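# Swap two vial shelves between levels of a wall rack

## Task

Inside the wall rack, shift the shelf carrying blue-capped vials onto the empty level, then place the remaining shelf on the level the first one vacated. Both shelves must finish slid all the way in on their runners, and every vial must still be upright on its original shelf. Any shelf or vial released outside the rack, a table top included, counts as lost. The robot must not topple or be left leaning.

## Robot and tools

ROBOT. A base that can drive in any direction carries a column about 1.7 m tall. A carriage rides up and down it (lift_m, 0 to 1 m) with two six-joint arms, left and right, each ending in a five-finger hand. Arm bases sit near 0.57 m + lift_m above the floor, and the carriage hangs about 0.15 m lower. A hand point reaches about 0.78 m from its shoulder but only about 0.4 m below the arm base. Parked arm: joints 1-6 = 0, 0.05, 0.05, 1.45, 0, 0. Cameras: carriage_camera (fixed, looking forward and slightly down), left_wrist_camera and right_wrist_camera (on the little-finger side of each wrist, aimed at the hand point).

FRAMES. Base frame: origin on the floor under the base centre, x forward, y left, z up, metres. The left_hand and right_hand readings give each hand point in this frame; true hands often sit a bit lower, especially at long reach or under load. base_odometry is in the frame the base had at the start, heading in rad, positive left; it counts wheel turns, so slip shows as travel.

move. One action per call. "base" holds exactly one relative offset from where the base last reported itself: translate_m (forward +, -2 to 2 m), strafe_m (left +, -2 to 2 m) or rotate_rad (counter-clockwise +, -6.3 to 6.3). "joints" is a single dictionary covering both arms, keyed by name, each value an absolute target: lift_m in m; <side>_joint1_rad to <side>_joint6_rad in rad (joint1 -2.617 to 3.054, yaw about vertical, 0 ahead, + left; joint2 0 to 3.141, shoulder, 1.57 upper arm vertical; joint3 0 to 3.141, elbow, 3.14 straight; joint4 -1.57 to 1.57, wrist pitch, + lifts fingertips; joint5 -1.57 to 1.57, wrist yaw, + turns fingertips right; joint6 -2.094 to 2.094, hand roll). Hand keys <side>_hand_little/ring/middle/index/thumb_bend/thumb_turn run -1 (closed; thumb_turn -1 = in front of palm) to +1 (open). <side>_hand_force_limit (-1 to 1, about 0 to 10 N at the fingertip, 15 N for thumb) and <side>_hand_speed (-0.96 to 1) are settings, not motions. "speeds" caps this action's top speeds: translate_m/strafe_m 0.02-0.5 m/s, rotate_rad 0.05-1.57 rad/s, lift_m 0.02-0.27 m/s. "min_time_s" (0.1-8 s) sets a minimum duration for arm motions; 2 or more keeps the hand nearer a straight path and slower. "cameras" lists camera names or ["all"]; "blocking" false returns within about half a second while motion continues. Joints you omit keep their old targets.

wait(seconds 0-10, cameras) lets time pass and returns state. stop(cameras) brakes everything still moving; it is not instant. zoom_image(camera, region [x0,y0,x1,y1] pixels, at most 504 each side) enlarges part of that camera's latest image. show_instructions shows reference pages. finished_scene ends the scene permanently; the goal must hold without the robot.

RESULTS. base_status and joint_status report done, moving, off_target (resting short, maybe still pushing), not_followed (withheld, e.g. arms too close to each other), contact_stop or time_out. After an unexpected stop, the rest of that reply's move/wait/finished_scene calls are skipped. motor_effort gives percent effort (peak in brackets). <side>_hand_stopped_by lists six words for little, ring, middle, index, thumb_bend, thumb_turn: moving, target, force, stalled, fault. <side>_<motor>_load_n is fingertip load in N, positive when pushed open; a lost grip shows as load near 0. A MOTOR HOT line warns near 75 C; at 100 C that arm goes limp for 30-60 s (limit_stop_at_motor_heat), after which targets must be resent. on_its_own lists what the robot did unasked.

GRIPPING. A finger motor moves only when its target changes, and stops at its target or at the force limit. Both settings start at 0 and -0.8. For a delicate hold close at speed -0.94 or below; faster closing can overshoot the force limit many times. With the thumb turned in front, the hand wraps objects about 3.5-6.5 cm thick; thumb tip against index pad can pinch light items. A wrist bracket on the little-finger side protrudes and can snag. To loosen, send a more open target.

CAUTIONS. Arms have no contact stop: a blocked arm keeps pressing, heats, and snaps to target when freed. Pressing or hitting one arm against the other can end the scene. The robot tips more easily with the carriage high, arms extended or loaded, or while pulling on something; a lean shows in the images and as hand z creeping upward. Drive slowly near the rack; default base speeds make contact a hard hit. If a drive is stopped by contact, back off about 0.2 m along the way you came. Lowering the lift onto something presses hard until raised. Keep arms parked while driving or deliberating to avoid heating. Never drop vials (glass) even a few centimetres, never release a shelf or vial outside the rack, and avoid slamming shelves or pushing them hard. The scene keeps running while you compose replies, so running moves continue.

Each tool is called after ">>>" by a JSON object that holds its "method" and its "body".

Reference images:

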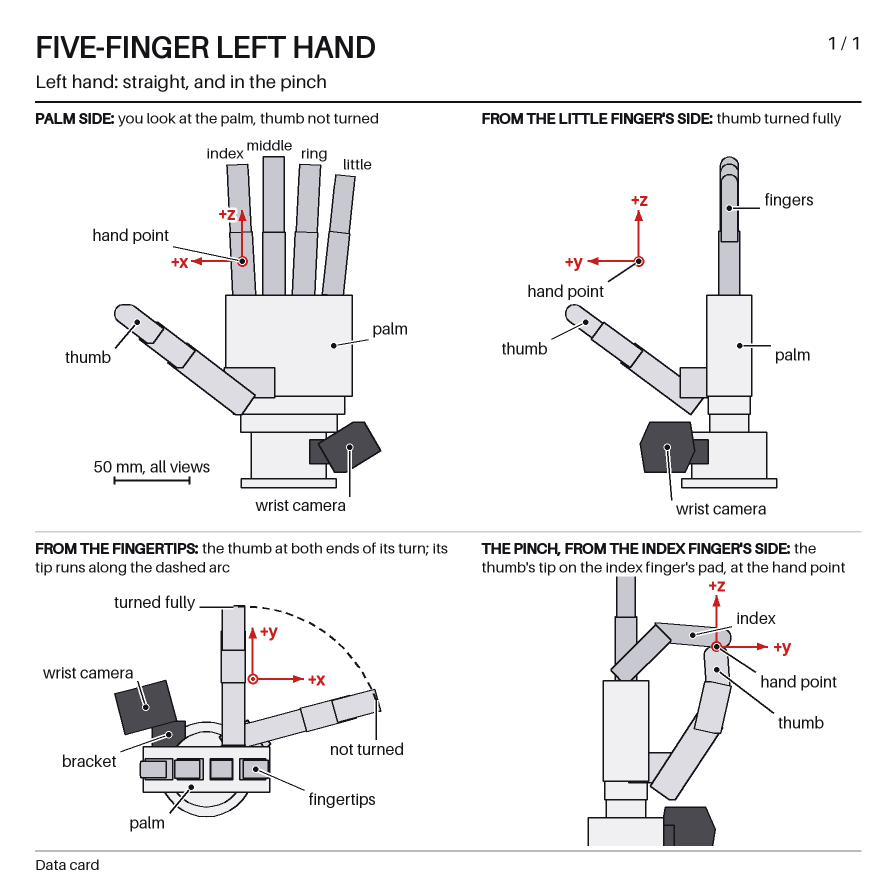

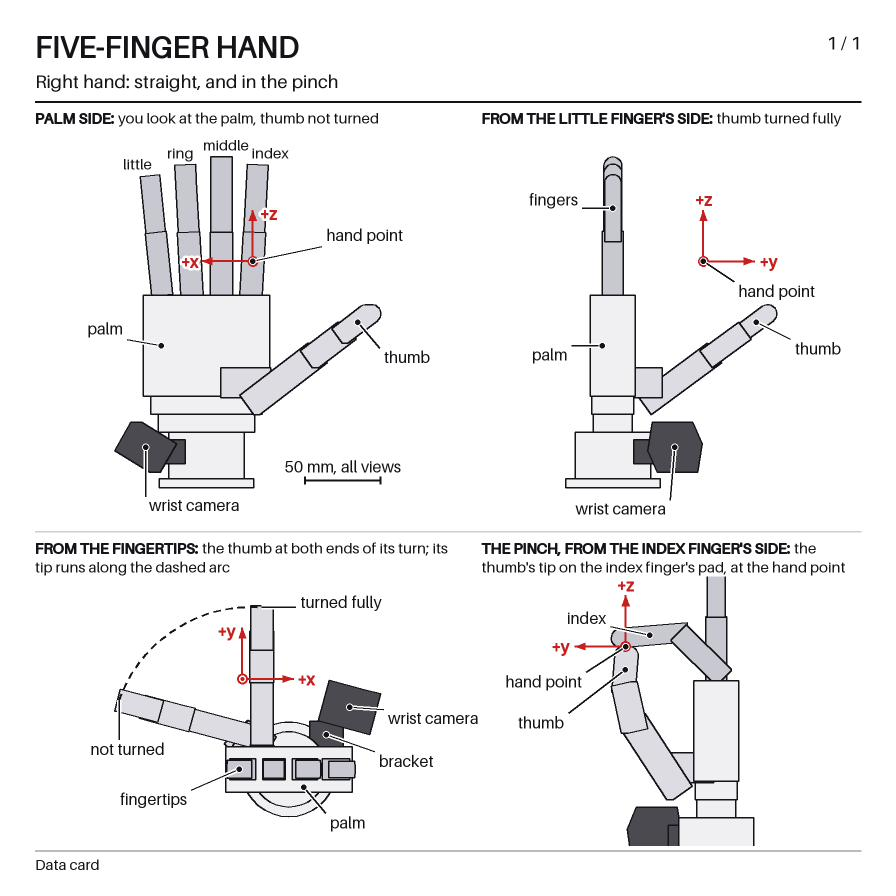

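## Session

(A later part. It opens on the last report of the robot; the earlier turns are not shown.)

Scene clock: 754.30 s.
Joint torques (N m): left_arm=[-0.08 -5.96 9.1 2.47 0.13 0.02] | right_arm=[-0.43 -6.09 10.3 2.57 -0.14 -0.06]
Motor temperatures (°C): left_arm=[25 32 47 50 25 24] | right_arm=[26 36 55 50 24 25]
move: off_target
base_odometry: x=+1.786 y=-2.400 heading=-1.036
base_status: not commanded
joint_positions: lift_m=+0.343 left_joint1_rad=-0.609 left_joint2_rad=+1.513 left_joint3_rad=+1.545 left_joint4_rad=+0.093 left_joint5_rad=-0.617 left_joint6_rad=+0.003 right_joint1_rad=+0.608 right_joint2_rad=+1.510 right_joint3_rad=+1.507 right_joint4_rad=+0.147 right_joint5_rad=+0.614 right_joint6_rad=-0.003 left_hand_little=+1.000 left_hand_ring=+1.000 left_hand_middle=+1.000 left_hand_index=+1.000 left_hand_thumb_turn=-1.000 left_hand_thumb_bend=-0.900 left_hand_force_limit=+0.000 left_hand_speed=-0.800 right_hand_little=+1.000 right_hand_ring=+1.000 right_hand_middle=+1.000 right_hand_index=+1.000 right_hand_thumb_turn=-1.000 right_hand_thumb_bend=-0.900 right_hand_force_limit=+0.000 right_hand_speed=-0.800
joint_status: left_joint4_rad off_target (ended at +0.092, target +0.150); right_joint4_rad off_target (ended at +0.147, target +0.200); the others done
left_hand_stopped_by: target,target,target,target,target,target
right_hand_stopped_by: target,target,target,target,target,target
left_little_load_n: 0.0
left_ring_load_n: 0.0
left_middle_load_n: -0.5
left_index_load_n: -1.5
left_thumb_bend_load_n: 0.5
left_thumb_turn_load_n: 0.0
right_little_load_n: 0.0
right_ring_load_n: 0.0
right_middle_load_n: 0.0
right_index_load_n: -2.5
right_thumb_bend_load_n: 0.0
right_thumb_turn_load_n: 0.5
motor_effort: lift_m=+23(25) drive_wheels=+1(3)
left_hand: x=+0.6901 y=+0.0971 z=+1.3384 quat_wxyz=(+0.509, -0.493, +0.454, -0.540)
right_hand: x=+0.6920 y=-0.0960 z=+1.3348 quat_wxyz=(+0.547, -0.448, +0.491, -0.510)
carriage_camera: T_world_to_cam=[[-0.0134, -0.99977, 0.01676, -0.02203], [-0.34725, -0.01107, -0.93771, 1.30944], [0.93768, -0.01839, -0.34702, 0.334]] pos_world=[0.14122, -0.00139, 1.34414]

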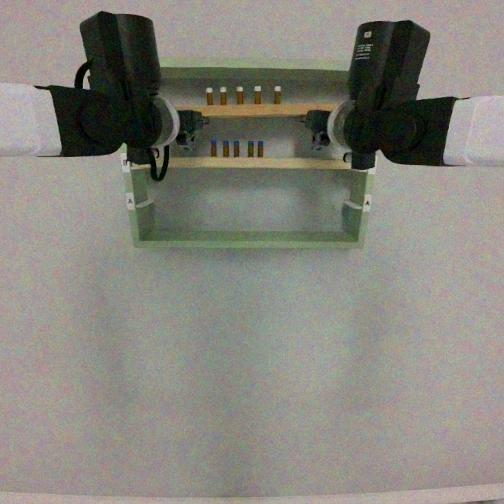

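>>> {"method": "move", "body": {"joints": {"left_joint3_rad":1.582}, "min_time_s": 1.5, "cameras": ["carriage_camera"]}}

>>> {"method": "zoom_image", "body": {"camera": "carriage_camera", "region": [140, 50, 360, 200]}}

Scene clock: 760.80 s.
Joint torques (N m): left_arm=[-0.12 -6.05 10.47 2.45 0.14 0.04] | right_arm=[-0.43 -6.06 10.32 2.56 -0.15 -0.06]
Motor temperatures (°C): left_arm=[25 32 47 51 25 24] | right_arm=[26 36 55 51 23 25]
move: done
base_odometry: x=+1.786 y=-2.400 heading=-1.036
base_status: not commanded
joint_positions: lift_m=+0.343 left_joint1_rad=-0.609 left_joint2_rad=+1.513 left_joint3_rad=+1.545 left_joint4_rad=+0.093 left_joint5_rad=-0.617 left_joint6_rad=+0.003 right_joint1_rad=+0.608 right_joint2_rad=+1.510 right_joint3_rad=+1.507 right_joint4_rad=+0.147 right_joint5_rad=+0.614 right_joint6_rad=-0.003 left_hand_little=+1.000 left_hand_ring=+1.000 left_hand_middle=+1.000 left_hand_index=+1.000 left_hand_thumb_turn=-1.000 left_hand_thumb_bend=-0.900 left_hand_force_limit=+0.000 left_hand_speed=-0.800 right_hand_little=+1.000 right_hand_ring=+1.000 right_hand_middle=+1.000 right_hand_index=+1.000 right_hand_thumb_turn=-1.000 right_hand_thumb_bend=-0.900 right_hand_force_limit=+0.000 right_hand_speed=-0.800
joint_status: all done
left_hand_stopped_by: target,target,target,target,target,target
right_hand_stopped_by: target,target,target,target,target,target
left_little_load_n: 0.0
left_ring_load_n: 0.0
left_middle_load_n: 0.0
left_index_load_n: -1.5
left_thumb_bend_load_n: 0.0
left_thumb_turn_load_n: 0.0
right_little_load_n: 0.0
right_ring_load_n: 0.0
right_middle_load_n: 0.0
right_index_load_n: -3.0
right_thumb_bend_load_n: 0.0
right_thumb_turn_load_n: 0.0
motor_effort: lift_m=+23(24) drive_wheels=+1(2)
left_hand: x=+0.6901 y=+0.0971 z=+1.3384 quat_wxyz=(+0.509, -0.493, +0.454, -0.540)
right_hand: x=+0.6920 y=-0.0960 z=+1.3348 quat_wxyz=(+0.547, -0.448, +0.491, -0.510)
carriage_camera: T_world_to_cam=[[-0.0134, -0.99977, 0.01676, -0.02203], [-0.34725, -0.01107, -0.93771, 1.30944], [0.93768, -0.01839, -0.34702, 0.334]] pos_world=[0.14122, -0.00139, 1.34414]

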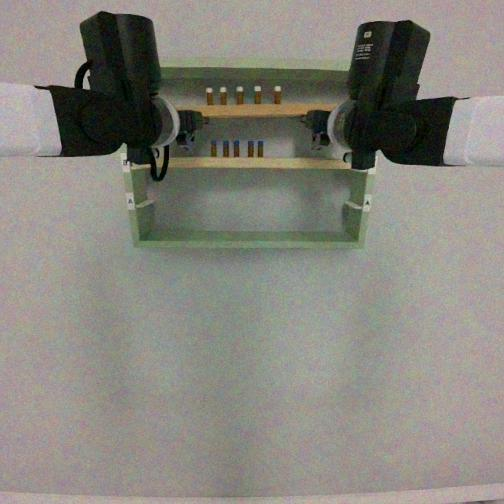

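Scaled by 2.291 from the camera's image (finer frame: 720x720).

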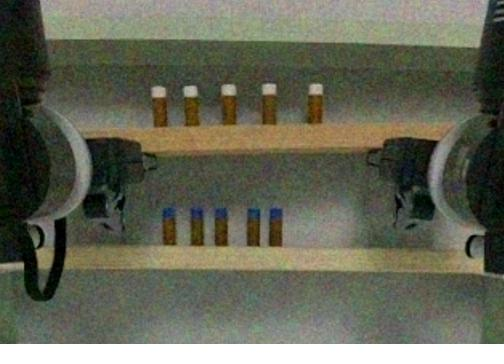

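>>> {"method": "move", "body": {"joints": {"left_joint3_rad":1.594}, "min_time_s": 1.5, "cameras": ["carriage_camera"]}}

>>> {"method": "zoom_image", "body": {"camera": "carriage_camera", "region": [140, 50, 360, 200]}}

Scene clock: 766.23 s.
Joint torques (N m): left_arm=[-0.16 -5.94 11.51 2.46 0.14 0.02] | right_arm=[-0.43 -6.08 10.35 2.56 -0.15 -0.07]
Motor temperatures (°C): left_arm=[25 32 47 52 25 24] | right_arm=[26 36 55 52 23 25]
move: done
base_odometry: x=+1.786 y=-2.400 heading=-1.036
base_status: not commanded
joint_positions: lift_m=+0.343 left_joint1_rad=-0.609 left_joint2_rad=+1.513 left_joint3_rad=+1.545 left_joint4_rad=+0.093 left_joint5_rad=-0.617 left_joint6_rad=+0.003 right_joint1_rad=+0.608 right_joint2_rad=+1.510 right_joint3_rad=+1.507 right_joint4_rad=+0.147 right_joint5_rad=+0.614 right_joint6_rad=-0.003 left_hand_little=+1.000 left_hand_ring=+1.000 left_hand_middle=+1.000 left_hand_index=+1.000 left_hand_thumb_turn=-1.000 left_hand_thumb_bend=-0.900 left_hand_force_limit=+0.000 left_hand_speed=-0.800 right_hand_little=+1.000 right_hand_ring=+1.000 right_hand_middle=+1.000 right_hand_index=+1.000 right_hand_thumb_turn=-1.000 right_hand_thumb_bend=-0.900 right_hand_force_limit=+0.000 right_hand_speed=-0.800
joint_status: all done
left_hand_stopped_by: target,target,target,target,target,target
right_hand_stopped_by: target,target,target,target,target,target
left_little_load_n: 0.0
left_ring_load_n: 0.0
left_middle_load_n: 0.0
left_index_load_n: -1.5
left_thumb_bend_load_n: 0.0
left_thumb_turn_load_n: 0.0
right_little_load_n: 0.0
right_ring_load_n: 0.0
right_middle_load_n: 0.0
right_index_load_n: -2.5
right_thumb_bend_load_n: 0.0
right_thumb_turn_load_n: 0.0
motor_effort: lift_m=+24(24) drive_wheels=+1(2)
left_hand: x=+0.6901 y=+0.0971 z=+1.3384 quat_wxyz=(+0.509, -0.493, +0.454, -0.540)
right_hand: x=+0.6920 y=-0.0960 z=+1.3348 quat_wxyz=(+0.547, -0.448, +0.491, -0.510)
carriage_camera: T_world_to_cam=[[-0.0134, -0.99977, 0.01676, -0.02203], [-0.34725, -0.01107, -0.93771, 1.30944], [0.93768, -0.01839, -0.34702, 0.334]] pos_world=[0.14122, -0.00139, 1.34414]

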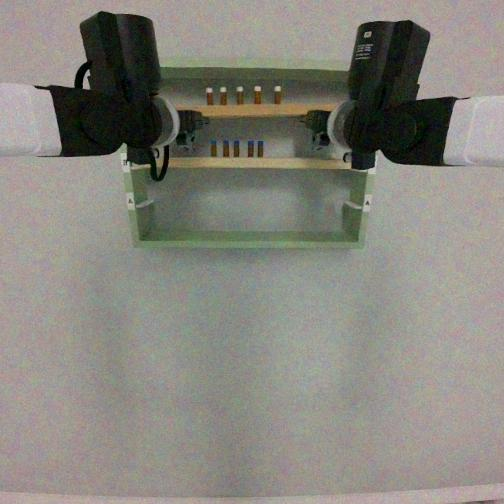

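Scaled by 2.291 from the camera's image (finer frame: 720x720).

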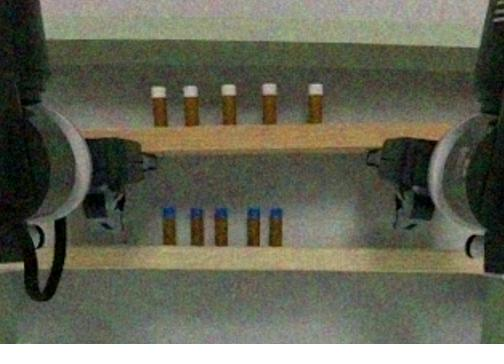

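>>> {"method": "move", "body": {"joints": {"left_joint3_rad":1.604}, "min_time_s": 1.5, "cameras": []}}

Scene clock: 770.30 s.
Joint torques (N m): left_arm=[-0.05 -5.91 11.14 2.49 0.12 0.02] | right_arm=[-0.42 -6.11 10.36 2.58 -0.15 -0.05]
Motor temperatures (°C): left_arm=[25 32 48 52 25 24] | right_arm=[26 36 55 53 23 25]
move: done
base_odometry: x=+1.786 y=-2.400 heading=-1.036
base_status: not commanded
joint_positions: lift_m=+0.343 left_joint1_rad=-0.609 left_joint2_rad=+1.513 left_joint3_rad=+1.558 left_joint4_rad=+0.088 left_joint5_rad=-0.617 left_joint6_rad=+0.003 right_joint1_rad=+0.608 right_joint2_rad=+1.510 right_joint3_rad=+1.507 right_joint4_rad=+0.146 right_joint5_rad=+0.614 right_joint6_rad=-0.003 left_hand_little=+1.000 left_hand_ring=+1.000 left_hand_middle=+1.000 left_hand_index=+1.000 left_hand_thumb_turn=-1.000 left_hand_thumb_bend=-0.900 left_hand_force_limit=+0.000 left_hand_speed=-0.800 right_hand_little=+1.000 right_hand_ring=+1.000 right_hand_middle=+1.000 right_hand_index=+1.000 right_hand_thumb_turn=-1.000 right_hand_thumb_bend=-0.900 right_hand_force_limit=+0.000 right_hand_speed=-0.800
joint_status: all done
left_hand_stopped_by: target,target,target,target,target,target
right_hand_stopped_by: target,target,target,target,target,target
left_little_load_n: 0.0
left_ring_load_n: 0.0
left_middle_load_n: 0.0
left_index_load_n: -2.0
left_thumb_bend_load_n: 0.0
left_thumb_turn_load_n: 0.0
right_little_load_n: -0.5
right_ring_load_n: 0.0
right_middle_load_n: 0.0
right_index_load_n: -2.5
right_thumb_bend_load_n: 0.0
right_thumb_turn_load_n: 0.0
motor_effort: lift_m=+23(24) drive_wheels=+1(2)
left_hand: x=+0.6895 y=+0.0975 z=+1.3439 quat_wxyz=(+0.510, -0.492, +0.451, -0.543)
right_hand: x=+0.6920 y=-0.0960 z=+1.3346 quat_wxyz=(+0.546, -0.448, +0.491, -0.510)

>>> {"method": "move", "body": {"base": {"translate_m":-0.05}, "speeds": {"translate_m":0.03}, "cameras": ["carriage_camera"]}}

>>> {"method": "zoom_image", "body": {"camera": "carriage_camera", "region": [140, 50, 360, 200]}}

Scene clock: 777.20 s.
Joint torques (N m): left_arm=[-0.12 -5.79 10.91 2.63 0.14 0.05] | right_arm=[-0.36 -6.09 10.39 2.68 -0.15 -0.06]
Motor temperatures (°C): left_arm=[25 32 49 52 25 24] | right_arm=[26 36 55 53 23 25]
move: done
base_odometry: x=+1.761 y=-2.357 heading=-1.036
base_status: done
joint_positions: lift_m=+0.343 left_joint1_rad=-0.609 left_joint2_rad=+1.513 left_joint3_rad=+1.562 left_joint4_rad=+0.079 left_joint5_rad=-0.617 left_joint6_rad=+0.003 right_joint1_rad=+0.608 right_joint2_rad=+1.510 right_joint3_rad=+1.507 right_joint4_rad=+0.141 right_joint5_rad=+0.614 right_joint6_rad=-0.003 left_hand_little=+1.000 left_hand_ring=+1.000 left_hand_middle=+1.000 left_hand_index=+1.000 left_hand_thumb_turn=-1.000 left_hand_thumb_bend=-0.900 left_hand_force_limit=+0.000 left_hand_speed=-0.800 right_hand_little=+1.000 right_hand_ring=+1.000 right_hand_middle=+1.000 right_hand_index=+1.000 right_hand_thumb_turn=-1.000 right_hand_thumb_bend=-0.900 right_hand_force_limit=+0.000 right_hand_speed=-0.800
joint_status: not commanded
left_hand_stopped_by: target,target,target,target,target,target
right_hand_stopped_by: target,target,target,target,target,target
left_little_load_n: 0.0
left_ring_load_n: 0.0
left_middle_load_n: 0.0
left_index_load_n: -2.0
left_thumb_bend_load_n: 0.0
left_thumb_turn_load_n: 0.0
right_little_load_n: 0.0
right_ring_load_n: 0.0
right_middle_load_n: 0.0
right_index_load_n: -2.5
right_thumb_bend_load_n: 0.0
right_thumb_turn_load_n: 0.0
motor_effort: lift_m=+23(24) drive_wheels=+2(12)
left_hand: x=+0.6892 y=+0.0977 z=+1.3436 quat_wxyz=(+0.510, -0.492, +0.453, -0.541)
right_hand: x=+0.6919 y=-0.0961 z=+1.3332 quat_wxyz=(+0.544, -0.450, +0.491, -0.510)
carriage_camera: T_world_to_cam=[[-0.0134, -0.99977, 0.01676, -0.02203], [-0.34725, -0.01107, -0.93771, 1.30944], [0.93768, -0.01839, -0.34702, 0.334]] pos_world=[0.14122, -0.00139, 1.34414]

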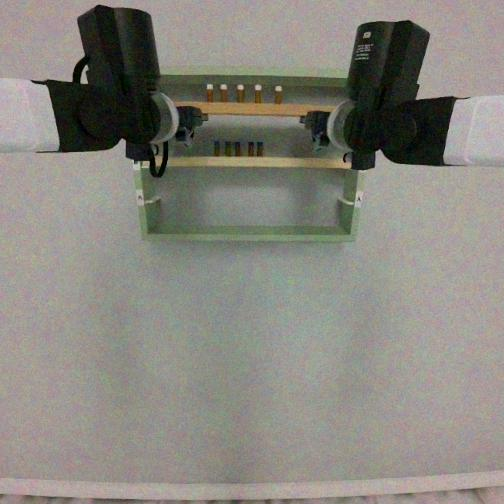

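Scaled by 2.291 from the camera's image (finer frame: 720x720).

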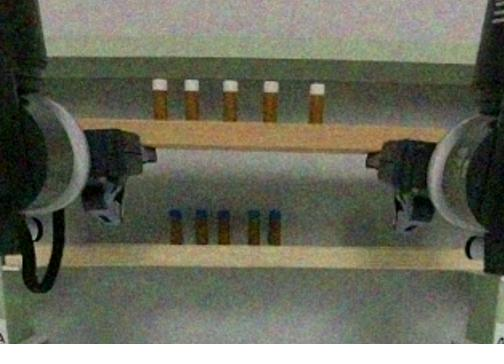

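>>> {"method": "move", "body": {"base": {"translate_m":-0.10}, "speeds": {"translate_m":0.035}, "cameras": ["all"]}}

>>> {"method": "zoom_image", "body": {"camera": "carriage_camera", "region": [140, 60, 360, 250]}}

Scene clock: 783.97 s.
Joint torques (N m): left_arm=[-0.09 -5.97 10.8 2.63 0.14 0.04] | right_arm=[-0.43 -6.08 10.3 2.67 -0.14 -0.06]
Motor temperatures (°C): left_arm=[25 32 49 52 25 24] | right_arm=[26 36 55 53 23 25]
move: done
base_odometry: x=+1.710 y=-2.271 heading=-1.036
base_status: done
joint_positions: lift_m=+0.343 left_joint1_rad=-0.609 left_joint2_rad=+1.513 left_joint3_rad=+1.563 left_joint4_rad=+0.075 left_joint5_rad=-0.617 left_joint6_rad=+0.003 right_joint1_rad=+0.608 right_joint2_rad=+1.510 right_joint3_rad=+1.508 right_joint4_rad=+0.140 right_joint5_rad=+0.614 right_joint6_rad=-0.003 left_hand_little=+1.000 left_hand_ring=+1.000 left_hand_middle=+1.000 left_hand_index=+1.000 left_hand_thumb_turn=-1.000 left_hand_thumb_bend=-0.900 left_hand_force_limit=+0.000 left_hand_speed=-0.800 right_hand_little=+1.000 right_hand_ring=+1.000 right_hand_middle=+1.000 right_hand_index=+1.000 right_hand_thumb_turn=-1.000 right_hand_thumb_bend=-0.900 right_hand_force_limit=+0.000 right_hand_speed=-0.800
joint_status: not commanded
left_hand_stopped_by: target,target,target,target,target,target
right_hand_stopped_by: target,target,target,target,target,target
left_little_load_n: 0.0
left_ring_load_n: 0.0
left_middle_load_n: 0.0
left_index_load_n: -1.5
left_thumb_bend_load_n: 0.0
left_thumb_turn_load_n: 0.5
right_little_load_n: 0.0
right_ring_load_n: 0.0
right_middle_load_n: -0.5
right_index_load_n: -3.0
right_thumb_bend_load_n: 0.0
right_thumb_turn_load_n: 0.0
motor_effort: lift_m=+23(24) drive_wheels=-2(12)
left_hand: x=+0.6891 y=+0.0978 z=+1.3429 quat_wxyz=(+0.509, -0.493, +0.454, -0.540)
right_hand: x=+0.6918 y=-0.0961 z=+1.3333 quat_wxyz=(+0.544, -0.450, +0.491, -0.510)
pictures: carriage_camera, left_wrist_camera, right_wrist_camera
carriage_camera: T_world_to_cam=[[-0.0134, -0.99977, 0.01676, -0.02203], [-0.34725, -0.01107, -0.93771, 1.30944], [0.93768, -0.01839, -0.34702, 0.334]] pos_world=[0.14122, -0.00139, 1.34414]
left_wrist_camera: T_world_to_cam=[[-0.0954, -0.15552, 0.98321, -1.23905], [-0.44395, -0.8774, -0.18186, 0.64026], [0.89096, -0.45385, 0.01466, -0.4753]] pos_world=[0.58951, 0.15335, 1.34166]
right_wrist_camera: T_world_to_cam=[[0.10511, -0.14027, -0.98452, 1.2296], [-0.49909, 0.84886, -0.17422, 0.65499], [0.86015, 0.50968, 0.01921, -0.45622]] pos_world=[0.59008, -0.151, 1.33345]

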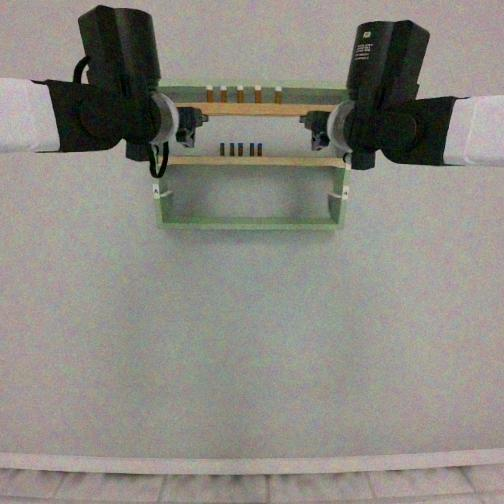

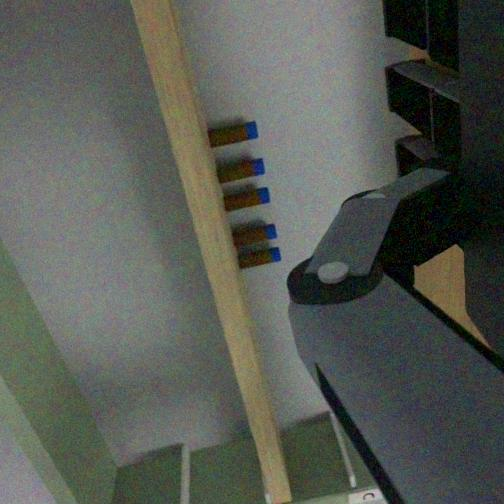

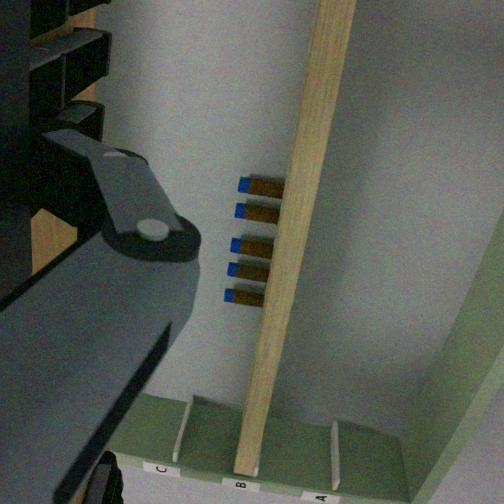

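Scaled by 2.291 from the camera's image (finer frame: 720x720).

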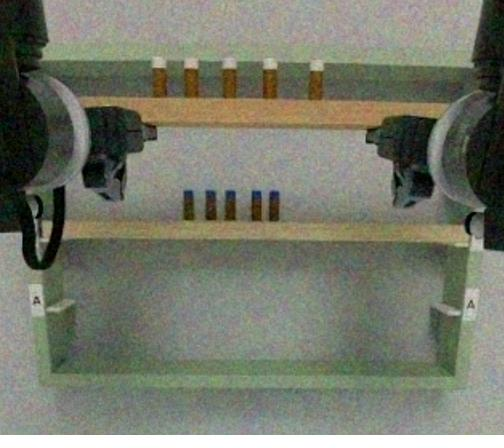

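>>> {"method": "move", "body": {"joints": {"lift_m":0.186}, "speeds": {"lift_m":0.04}, "cameras": ["all"]}}

>>> {"method": "zoom_image", "body": {"camera": "carriage_camera", "region": [140, 0, 360, 190]}}

Scene clock: 793.40 s.
Joint torques (N m): left_arm=[-0.09 -5.94 10.56 2.64 0.13 0.02] | right_arm=[-0.49 -6.09 10.15 2.65 -0.15 -0.07]
Motor temperatures (°C): left_arm=[25 32 51 52 25 24] | right_arm=[26 36 56 53 23 25]
move: done
base_odometry: x=+1.710 y=-2.271 heading=-1.036
base_status: not commanded
joint_positions: lift_m=+0.186 left_joint1_rad=-0.609 left_joint2_rad=+1.513 left_joint3_rad=+1.564 left_joint4_rad=+0.073 left_joint5_rad=-0.617 left_joint6_rad=+0.003 right_joint1_rad=+0.608 right_joint2_rad=+1.510 right_joint3_rad=+1.509 right_joint4_rad=+0.138 right_joint5_rad=+0.614 right_joint6_rad=-0.003 left_hand_little=+1.000 left_hand_ring=+1.000 left_hand_middle=+1.000 left_hand_index=+1.000 left_hand_thumb_turn=-1.000 left_hand_thumb_bend=-0.900 left_hand_force_limit=+0.000 left_hand_speed=-0.800 right_hand_little=+1.000 right_hand_ring=+1.000 right_hand_middle=+1.000 right_hand_index=+1.000 right_hand_thumb_turn=-1.000 right_hand_thumb_bend=-0.900 right_hand_force_limit=+0.000 right_hand_speed=-0.800
joint_status: all done
left_hand_stopped_by: target,target,target,target,target,target
right_hand_stopped_by: target,target,target,target,target,target
left_little_load_n: 0.0
left_ring_load_n: 0.0
left_middle_load_n: 0.0
left_index_load_n: -2.0
left_thumb_bend_load_n: 0.0
left_thumb_turn_load_n: 0.0
right_little_load_n: 0.0
right_ring_load_n: 0.0
right_middle_load_n: 0.0
right_index_load_n: -3.0
right_thumb_bend_load_n: 0.0
right_thumb_turn_load_n: 0.0
motor_effort: lift_m=+19(22) drive_wheels=-1(2)
left_hand: x=+0.6890 y=+0.0979 z=+1.1865 quat_wxyz=(+0.509, -0.493, +0.454, -0.540)
right_hand: x=+0.6918 y=-0.0962 z=+1.1771 quat_wxyz=(+0.544, -0.450, +0.491, -0.510)
pictures: carriage_camera, left_wrist_camera, right_wrist_camera
carriage_camera: T_world_to_cam=[[-0.0134, -0.99977, 0.01676, -0.01941], [-0.34725, -0.01107, -0.93771, 1.16269], [0.93768, -0.01839, -0.34702, 0.27969]] pos_world=[0.14122, -0.00139, 1.18764]
left_wrist_camera: T_world_to_cam=[[-0.09474, -0.15598, 0.98321, -1.08569], [-0.44403, -0.87734, -0.18197, 0.61195], [0.89099, -0.45381, 0.01386, -0.47199]] pos_world=[0.58941, 0.15335, 1.18536]
right_wrist_camera: T_world_to_cam=[[0.10511, -0.14027, -0.98452, 1.07581], [-0.49909, 0.84886, -0.17422, 0.62786], [0.86015, 0.50968, 0.01921, -0.45316]] pos_world=[0.59008, -0.1511, 1.17725]

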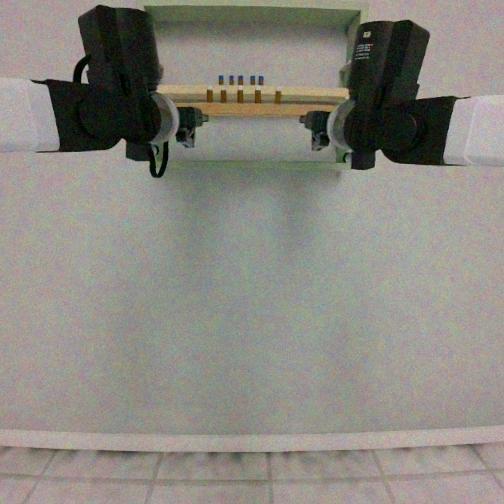

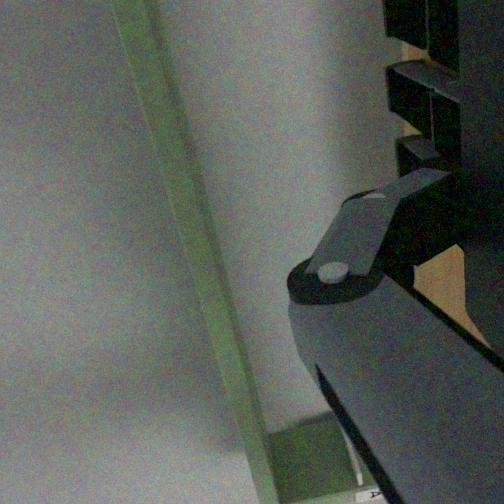

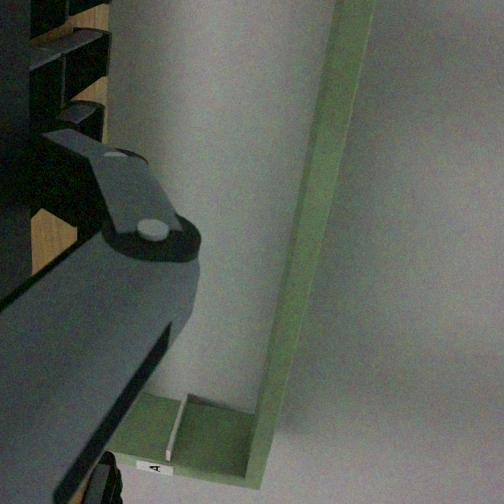

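Scaled by 2.291 from the camera's image (finer frame: 720x720).

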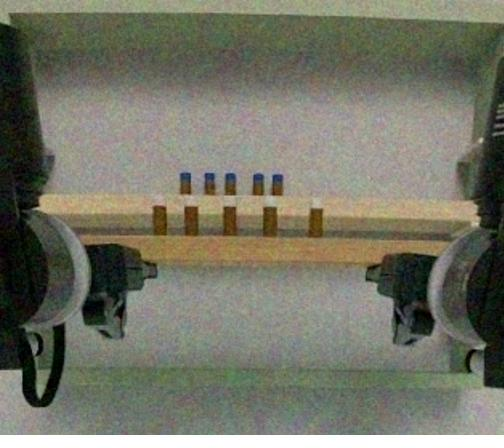

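>>> {"method": "move", "body": {"joints": {"lift_m":0.181}, "speeds": {"lift_m":0.03}, "cameras": []}}

>>> {"method": "move", "body": {"base": {"translate_m":0.06}, "speeds": {"translate_m":0.035}, "cameras": ["all"]}}

>>> {"method": "zoom_image", "body": {"camera": "carriage_camera", "region": [140, 0, 360, 190]}}

>>> {"method": "zoom_image", "body": {"camera": "right_wrist_camera", "region": [0, 250, 250, 504]}}

Scene clock: 807.40 s.
Joint torques (N m): left_arm=[-0.13 -5.98 10.66 2.64 0.14 0.03] | right_arm=[-0.43 -6.11 10.11 2.66 -0.14 -0.06]
Motor temperatures (°C): left_arm=[25 32 53 54 25 24] | right_arm=[26 36 57 53 23 25]
move: done
base_odometry: x=+1.710 y=-2.271 heading=-1.036
base_status: not commanded
joint_positions: lift_m=+0.181 left_joint1_rad=-0.609 left_joint2_rad=+1.513 left_joint3_rad=+1.564 left_joint4_rad=+0.074 left_joint5_rad=-0.617 left_joint6_rad=+0.003 right_joint1_rad=+0.608 right_joint2_rad=+1.510 right_joint3_rad=+1.509 right_joint4_rad=+0.139 right_joint5_rad=+0.614 right_joint6_rad=-0.003 left_hand_little=+1.000 left_hand_ring=+1.000 left_hand_middle=+1.000 left_hand_index=+1.000 left_hand_thumb_turn=-1.000 left_hand_thumb_bend=-0.900 left_hand_force_limit=+0.000 left_hand_speed=-0.800 right_hand_little=+1.000 right_hand_ring=+1.000 right_hand_middle=+1.000 right_hand_index=+1.000 right_hand_thumb_turn=-1.000 right_hand_thumb_bend=-0.900 right_hand_force_limit=+0.000 right_hand_speed=-0.800
joint_status: all done
left_hand_stopped_by: target,target,target,target,target,target
right_hand_stopped_by: target,target,target,target,target,target
left_little_load_n: 0.0
left_ring_load_n: 0.0
left_middle_load_n: 0.0
left_index_load_n: -1.5
left_thumb_bend_load_n: 0.0
left_thumb_turn_load_n: 0.0
right_little_load_n: 0.0
right_ring_load_n: 0.0
right_middle_load_n: 0.0
right_index_load_n: -2.5
right_thumb_bend_load_n: 0.0
right_thumb_turn_load_n: 0.0
motor_effort: lift_m=+19(20) drive_wheels=-1(2)
left_hand: x=+0.6890 y=+0.0978 z=+1.1817 quat_wxyz=(+0.509, -0.493, +0.454, -0.540)
right_hand: x=+0.6918 y=-0.0962 z=+1.1723 quat_wxyz=(+0.545, -0.450, +0.491, -0.510)

Scene clock: 809.57 s.
Joint torques (N m): left_arm=[-0.12 -5.93 10.76 2.66 0.13 0.02] | right_arm=[-0.44 -6.06 10.15 2.64 -0.15 -0.06]
Motor temperatures (°C): left_arm=[25 32 53 54 25 24] | right_arm=[26 36 57 53 23 25]
move: done
base_odometry: x=+1.740 y=-2.322 heading=-1.036
base_status: done
joint_positions: lift_m=+0.181 left_joint1_rad=-0.609 left_joint2_rad=+1.513 left_joint3_rad=+1.564 left_joint4_rad=+0.073 left_joint5_rad=-0.617 left_joint6_rad=+0.003 right_joint1_rad=+0.608 right_joint2_rad=+1.510 right_joint3_rad=+1.509 right_joint4_rad=+0.140 right_joint5_rad=+0.614 right_joint6_rad=-0.003 left_hand_little=+1.000 left_hand_ring=+1.000 left_hand_middle=+1.000 left_hand_index=+1.000 left_hand_thumb_turn=-1.000 left_hand_thumb_bend=-0.900 left_hand_force_limit=+0.000 left_hand_speed=-0.800 right_hand_little=+1.000 right_hand_ring=+1.000 right_hand_middle=+1.000 right_hand_index=+1.000 right_hand_thumb_turn=-1.000 right_hand_thumb_bend=-0.900 right_hand_force_limit=+0.000 right_hand_speed=-0.800
joint_status: not commanded
left_hand_stopped_by: target,target,target,target,target,target
right_hand_stopped_by: target,target,target,target,target,target
left_little_load_n: 0.0
left_ring_load_n: 0.0
left_middle_load_n: 0.0
left_index_load_n: -1.5
left_thumb_bend_load_n: 0.0
left_thumb_turn_load_n: 0.0
right_little_load_n: 0.0
right_ring_load_n: 0.0
right_middle_load_n: 0.0
right_index_load_n: -2.5
right_thumb_bend_load_n: 0.5
right_thumb_turn_load_n: 0.0
motor_effort: lift_m=+20(20) drive_wheels=+3(12)
left_hand: x=+0.6890 y=+0.0979 z=+1.1816 quat_wxyz=(+0.509, -0.493, +0.454, -0.540)
right_hand: x=+0.6918 y=-0.0961 z=+1.1725 quat_wxyz=(+0.545, -0.450, +0.491, -0.510)
pictures: carriage_camera, left_wrist_camera, right_wrist_camera
carriage_camera: T_world_to_cam=[[-0.0134, -0.99977, 0.01676, -0.01933], [-0.34725, -0.01107, -0.93771, 1.158], [0.93768, -0.01839, -0.34702, 0.27795]] pos_world=[0.14122, -0.00139, 1.18264]
left_wrist_camera: T_world_to_cam=[[-0.09505, -0.15571, 0.98322, -1.08075], [-0.44402, -0.87737, -0.18187, 0.61094], [0.89096, -0.45385, 0.01426, -0.47237]] pos_world=[0.58941, 0.15335, 1.18046]
right_wrist_camera: T_world_to_cam=[[0.10631, -0.13941, -0.98451, 1.0705], [-0.49888, 0.84901, -0.17409, 0.62669], [0.86013, 0.50966, 0.02071, -0.45486]] pos_world=[0.59008, -0.151, 1.17244]

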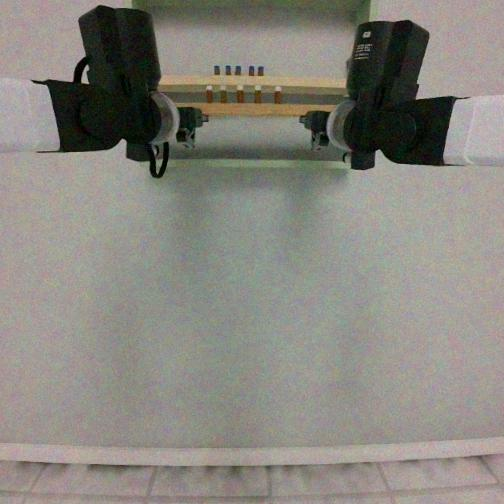

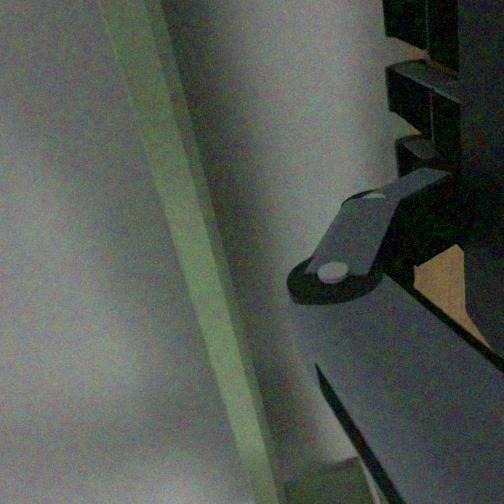

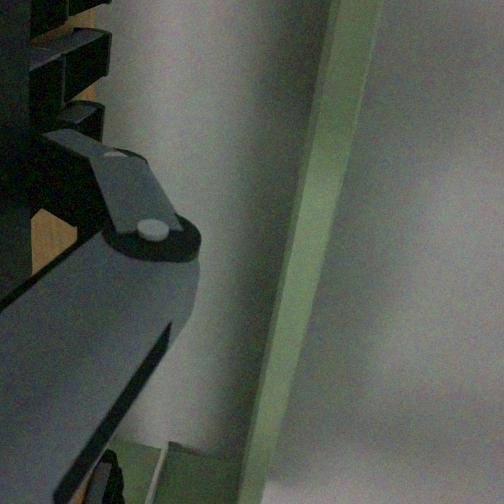

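Scaled by 2.291 from the camera's image (finer frame: 720x720).

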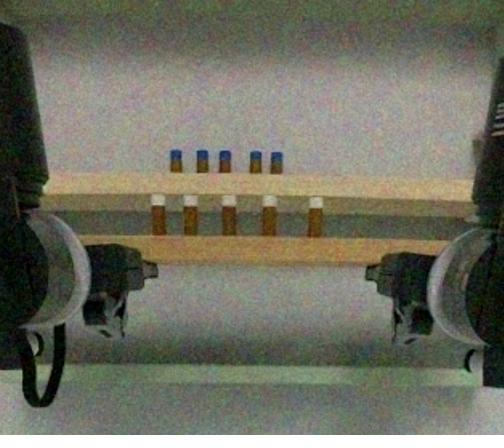

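Scaled by 1.984 from the camera's image (finer frame: 720x720).

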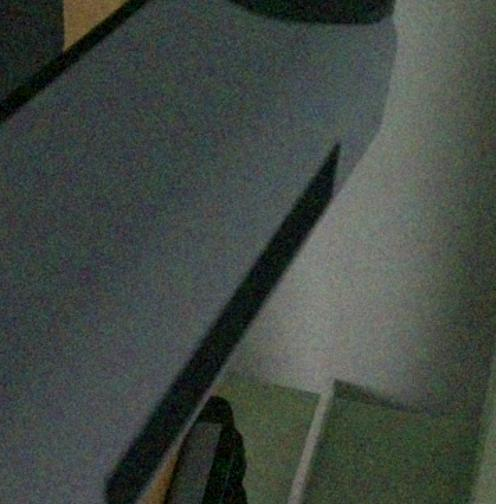

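>>> {"method": "move", "body": {"base": {"translate_m":0.04}, "speeds": {"translate_m":0.03}, "cameras": ["all"]}}

>>> {"method": "zoom_image", "body": {"camera": "carriage_camera", "region": [140, 0, 360, 190]}}

Scene clock: 815.90 s.
Joint torques (N m): left_arm=[-0.1 -6.01 10.65 2.65 0.14 0.02] | right_arm=[-0.46 -6.01 10.22 2.64 -0.13 -0.07]
Motor temperatures (°C): left_arm=[25 32 54 55 25 24] | right_arm=[26 36 58 53 23 25]
move: done
base_odometry: x=+1.761 y=-2.357 heading=-1.036
base_status: done
joint_positions: lift_m=+0.181 left_joint1_rad=-0.609 left_joint2_rad=+1.513 left_joint3_rad=+1.565 left_joint4_rad=+0.073 left_joint5_rad=-0.617 left_joint6_rad=+0.003 right_joint1_rad=+0.608 right_joint2_rad=+1.510 right_joint3_rad=+1.509 right_joint4_rad=+0.140 right_joint5_rad=+0.614 right_joint6_rad=-0.003 left_hand_little=+1.000 left_hand_ring=+1.000 left_hand_middle=+1.000 left_hand_index=+1.000 left_hand_thumb_turn=-1.000 left_hand_thumb_bend=-0.900 left_hand_force_limit=+0.000 left_hand_speed=-0.800 right_hand_little=+1.000 right_hand_ring=+1.000 right_hand_middle=+1.000 right_hand_index=+1.000 right_hand_thumb_turn=-1.000 right_hand_thumb_bend=-0.900 right_hand_force_limit=+0.000 right_hand_speed=-0.800
joint_status: not commanded
left_hand_stopped_by: target,target,target,target,target,target
right_hand_stopped_by: target,target,target,target,target,target
left_little_load_n: 0.0
left_ring_load_n: 0.0
left_middle_load_n: 0.0
left_index_load_n: -1.5
left_thumb_bend_load_n: 0.0
left_thumb_turn_load_n: 0.5
right_little_load_n: 0.0
right_ring_load_n: 0.0
right_middle_load_n: 0.0
right_index_load_n: -3.0
right_thumb_bend_load_n: 0.0
right_thumb_turn_load_n: 0.0
motor_effort: lift_m=+20(20) drive_wheels=-4(10)
left_hand: x=+0.6891 y=+0.0978 z=+1.1816 quat_wxyz=(+0.509, -0.493, +0.454, -0.540)
right_hand: x=+0.6918 y=-0.0961 z=+1.1726 quat_wxyz=(+0.545, -0.449, +0.491, -0.510)
pictures: carriage_camera, left_wrist_camera, right_wrist_camera
carriage_camera: T_world_to_cam=[[-0.0134, -0.99977, 0.01676, -0.01933], [-0.34725, -0.01107, -0.93771, 1.158], [0.93768, -0.01839, -0.34702, 0.27795]] pos_world=[0.14122, -0.00139, 1.18264]
left_wrist_camera: T_world_to_cam=[[-0.09505, -0.15571, 0.98322, -1.08074], [-0.44402, -0.87737, -0.18187, 0.61098], [0.89096, -0.45385, 0.01426, -0.47246]] pos_world=[0.58951, 0.15335, 1.18046]
right_wrist_camera: T_world_to_cam=[[0.10665, -0.13921, -0.9845, 1.07042], [-0.49882, 0.84904, -0.17409, 0.62668], [0.86012, 0.50966, 0.02111, -0.45533]] pos_world=[0.59008, -0.151, 1.17254]

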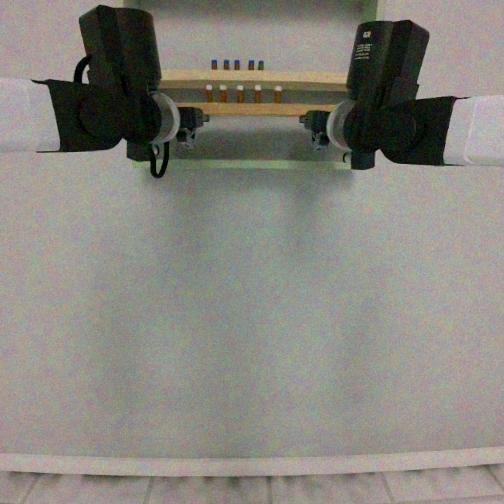

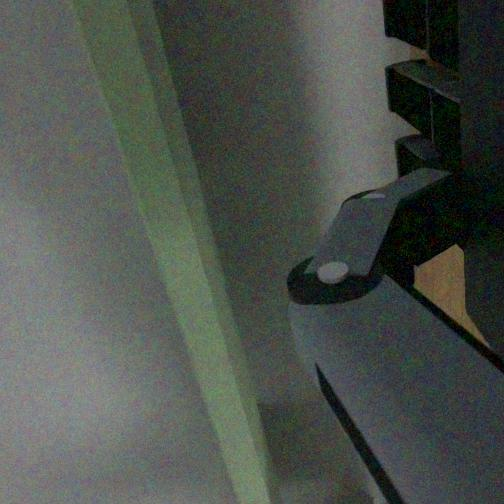

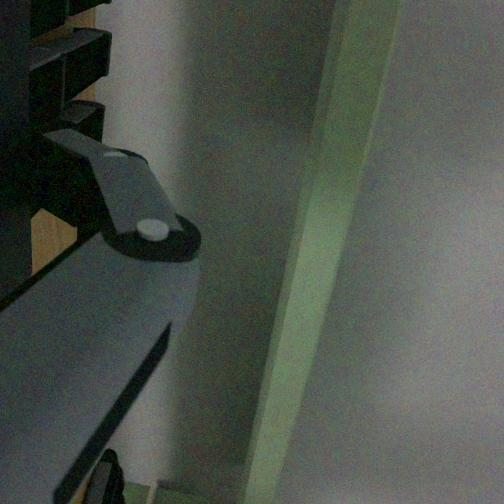

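Scaled by 2.291 from the camera's image (finer frame: 720x720).

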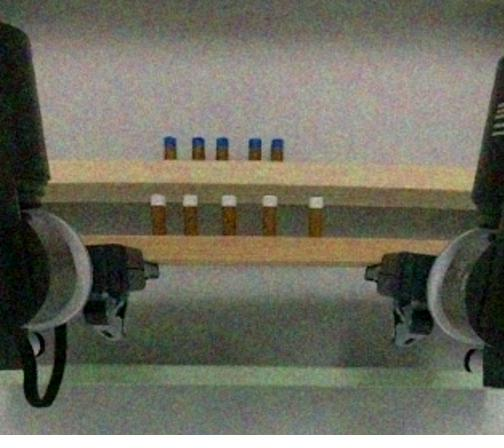

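>>> {"method": "move", "body": {"base": {"translate_m":0.03}, "speeds": {"translate_m":0.03}, "cameras": ["carriage_camera"]}}

>>> {"method": "zoom_image", "body": {"camera": "carriage_camera", "region": [140, 0, 360, 190]}}

>>> {"method": "move", "body": {"base": {"translate_m":0.02}, "speeds": {"translate_m":0.025}, "cameras": ["carriage_camera"]}}

>>> {"method": "zoom_image", "body": {"camera": "carriage_camera", "region": [140, 0, 360, 190]}}

Scene clock: 820.50 s.
Joint torques (N m): left_arm=[-0.14 -5.93 10.66 2.65 0.15 0.03] | right_arm=[-0.43 -6.12 10.18 2.64 -0.15 -0.06]
Motor temperatures (°C): left_arm=[25 32 54 55 25 24] | right_arm=[26 36 58 53 23 25]
move: done
base_odometry: x=+1.776 y=-2.383 heading=-1.037
base_status: done
joint_positions: lift_m=+0.181 left_joint1_rad=-0.609 left_joint2_rad=+1.513 left_joint3_rad=+1.565 left_joint4_rad=+0.073 left_joint5_rad=-0.617 left_joint6_rad=+0.003 right_joint1_rad=+0.608 right_joint2_rad=+1.510 right_joint3_rad=+1.509 right_joint4_rad=+0.140 right_joint5_rad=+0.614 right_joint6_rad=-0.003 left_hand_little=+1.000 left_hand_ring=+1.000 left_hand_middle=+1.000 left_hand_index=+1.000 left_hand_thumb_turn=-1.000 left_hand_thumb_bend=-0.900 left_hand_force_limit=+0.000 left_hand_speed=-0.800 right_hand_little=+1.000 right_hand_ring=+1.000 right_hand_middle=+1.000 right_hand_index=+1.000 right_hand_thumb_turn=-1.000 right_hand_thumb_bend=-0.900 right_hand_force_limit=+0.000 right_hand_speed=-0.800
joint_status: not commanded
left_hand_stopped_by: target,target,target,target,target,target
right_hand_stopped_by: target,target,target,target,target,target
left_little_load_n: 0.0
left_ring_load_n: 0.0
left_middle_load_n: 0.0
left_index_load_n: -1.5
left_thumb_bend_load_n: 0.0
left_thumb_turn_load_n: 0.0
right_little_load_n: 0.0
right_ring_load_n: -0.5
right_middle_load_n: 0.0
right_index_load_n: -3.0
right_thumb_bend_load_n: 0.5
right_thumb_turn_load_n: 0.0
motor_effort: lift_m=+20(20) drive_wheels=-3(12)
left_hand: x=+0.6891 y=+0.0977 z=+1.1815 quat_wxyz=(+0.509, -0.493, +0.455, -0.540)
right_hand: x=+0.6918 y=-0.0961 z=+1.1726 quat_wxyz=(+0.545, -0.449, +0.491, -0.510)
carriage_camera: T_world_to_cam=[[-0.0134, -0.99977, 0.01676, -0.01933], [-0.34725, -0.01107, -0.93771, 1.158], [0.93768, -0.01839, -0.34702, 0.27795]] pos_world=[0.14122, -0.00139, 1.18264]

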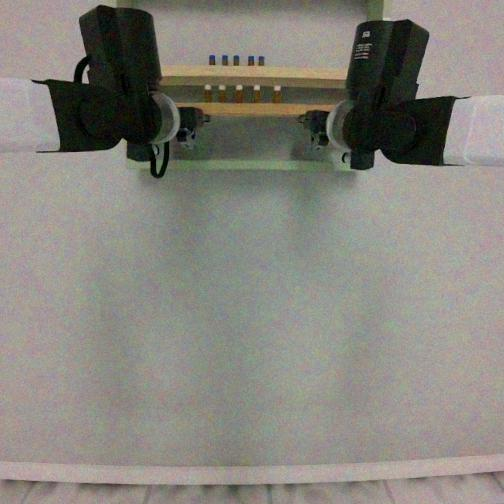

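Scaled by 2.291 from the camera's image (finer frame: 720x720).

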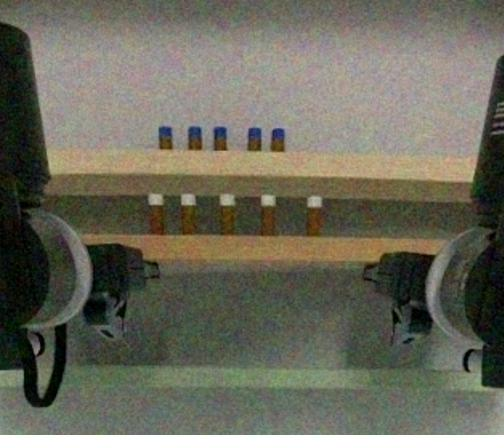

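Scene clock: 821.80 s.
Joint torques (N m): left_arm=[0.02 -6.2 10.52 2.67 0.14 0.03] | right_arm=[-0.47 -6.13 10.18 2.63 -0.17 -0.06]
Motor temperatures (°C): left_arm=[25 32 54 55 25 24] | right_arm=[26 36 58 53 23 25]
move: done
base_odometry: x=+1.786 y=-2.400 heading=-1.037
base_status: done
joint_positions: lift_m=+0.181 left_joint1_rad=-0.609 left_joint2_rad=+1.514 left_joint3_rad=+1.565 left_joint4_rad=+0.072 left_joint5_rad=-0.616 left_joint6_rad=+0.003 right_joint1_rad=+0.608 right_joint2_rad=+1.510 right_joint3_rad=+1.509 right_joint4_rad=+0.141 right_joint5_rad=+0.614 right_joint6_rad=-0.003 left_hand_little=+1.000 left_hand_ring=+1.000 left_hand_middle=+1.000 left_hand_index=+1.000 left_hand_thumb_turn=-1.000 left_hand_thumb_bend=-0.900 left_hand_force_limit=+0.000 left_hand_speed=-0.800 right_hand_little=+1.000 right_hand_ring=+1.000 right_hand_middle=+1.000 right_hand_index=+1.000 right_hand_thumb_turn=-1.000 right_hand_thumb_bend=-0.900 right_hand_force_limit=+0.000 right_hand_speed=-0.800
joint_status: not commanded
left_hand_stopped_by: target,target,target,target,target,target
right_hand_stopped_by: target,target,target,target,target,target
left_little_load_n: 0.0
left_ring_load_n: 0.0
left_middle_load_n: 0.0
left_index_load_n: -2.0
left_thumb_bend_load_n: 0.0
left_thumb_turn_load_n: 0.0
right_little_load_n: 0.0
right_ring_load_n: 0.0
right_middle_load_n: 0.0
right_index_load_n: -2.5
right_thumb_bend_load_n: 0.0
right_thumb_turn_load_n: 0.0
motor_effort: lift_m=+19(20) drive_wheels=-3(11)
left_hand: x=+0.6891 y=+0.0976 z=+1.1812 quat_wxyz=(+0.509, -0.493, +0.455, -0.539)
right_hand: x=+0.6918 y=-0.0960 z=+1.1729 quat_wxyz=(+0.545, -0.449, +0.491, -0.510)
carriage_camera: T_world_to_cam=[[-0.0134, -0.99977, 0.01676, -0.01933], [-0.34725, -0.01107, -0.93771, 1.158], [0.93768, -0.01839, -0.34702, 0.27795]] pos_world=[0.14122, -0.00139, 1.18264]

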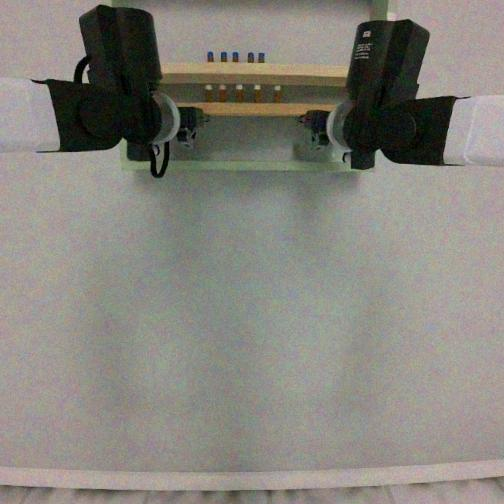

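Scaled by 2.291 from the camera's image (finer frame: 720x720).

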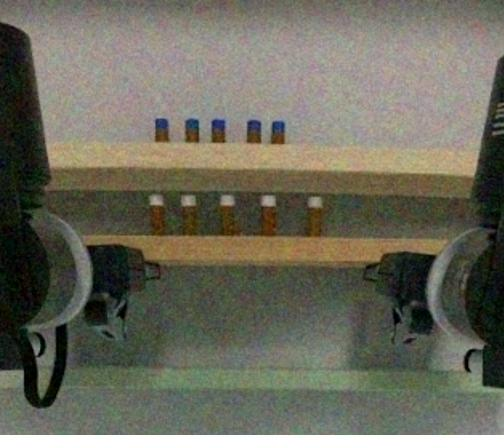

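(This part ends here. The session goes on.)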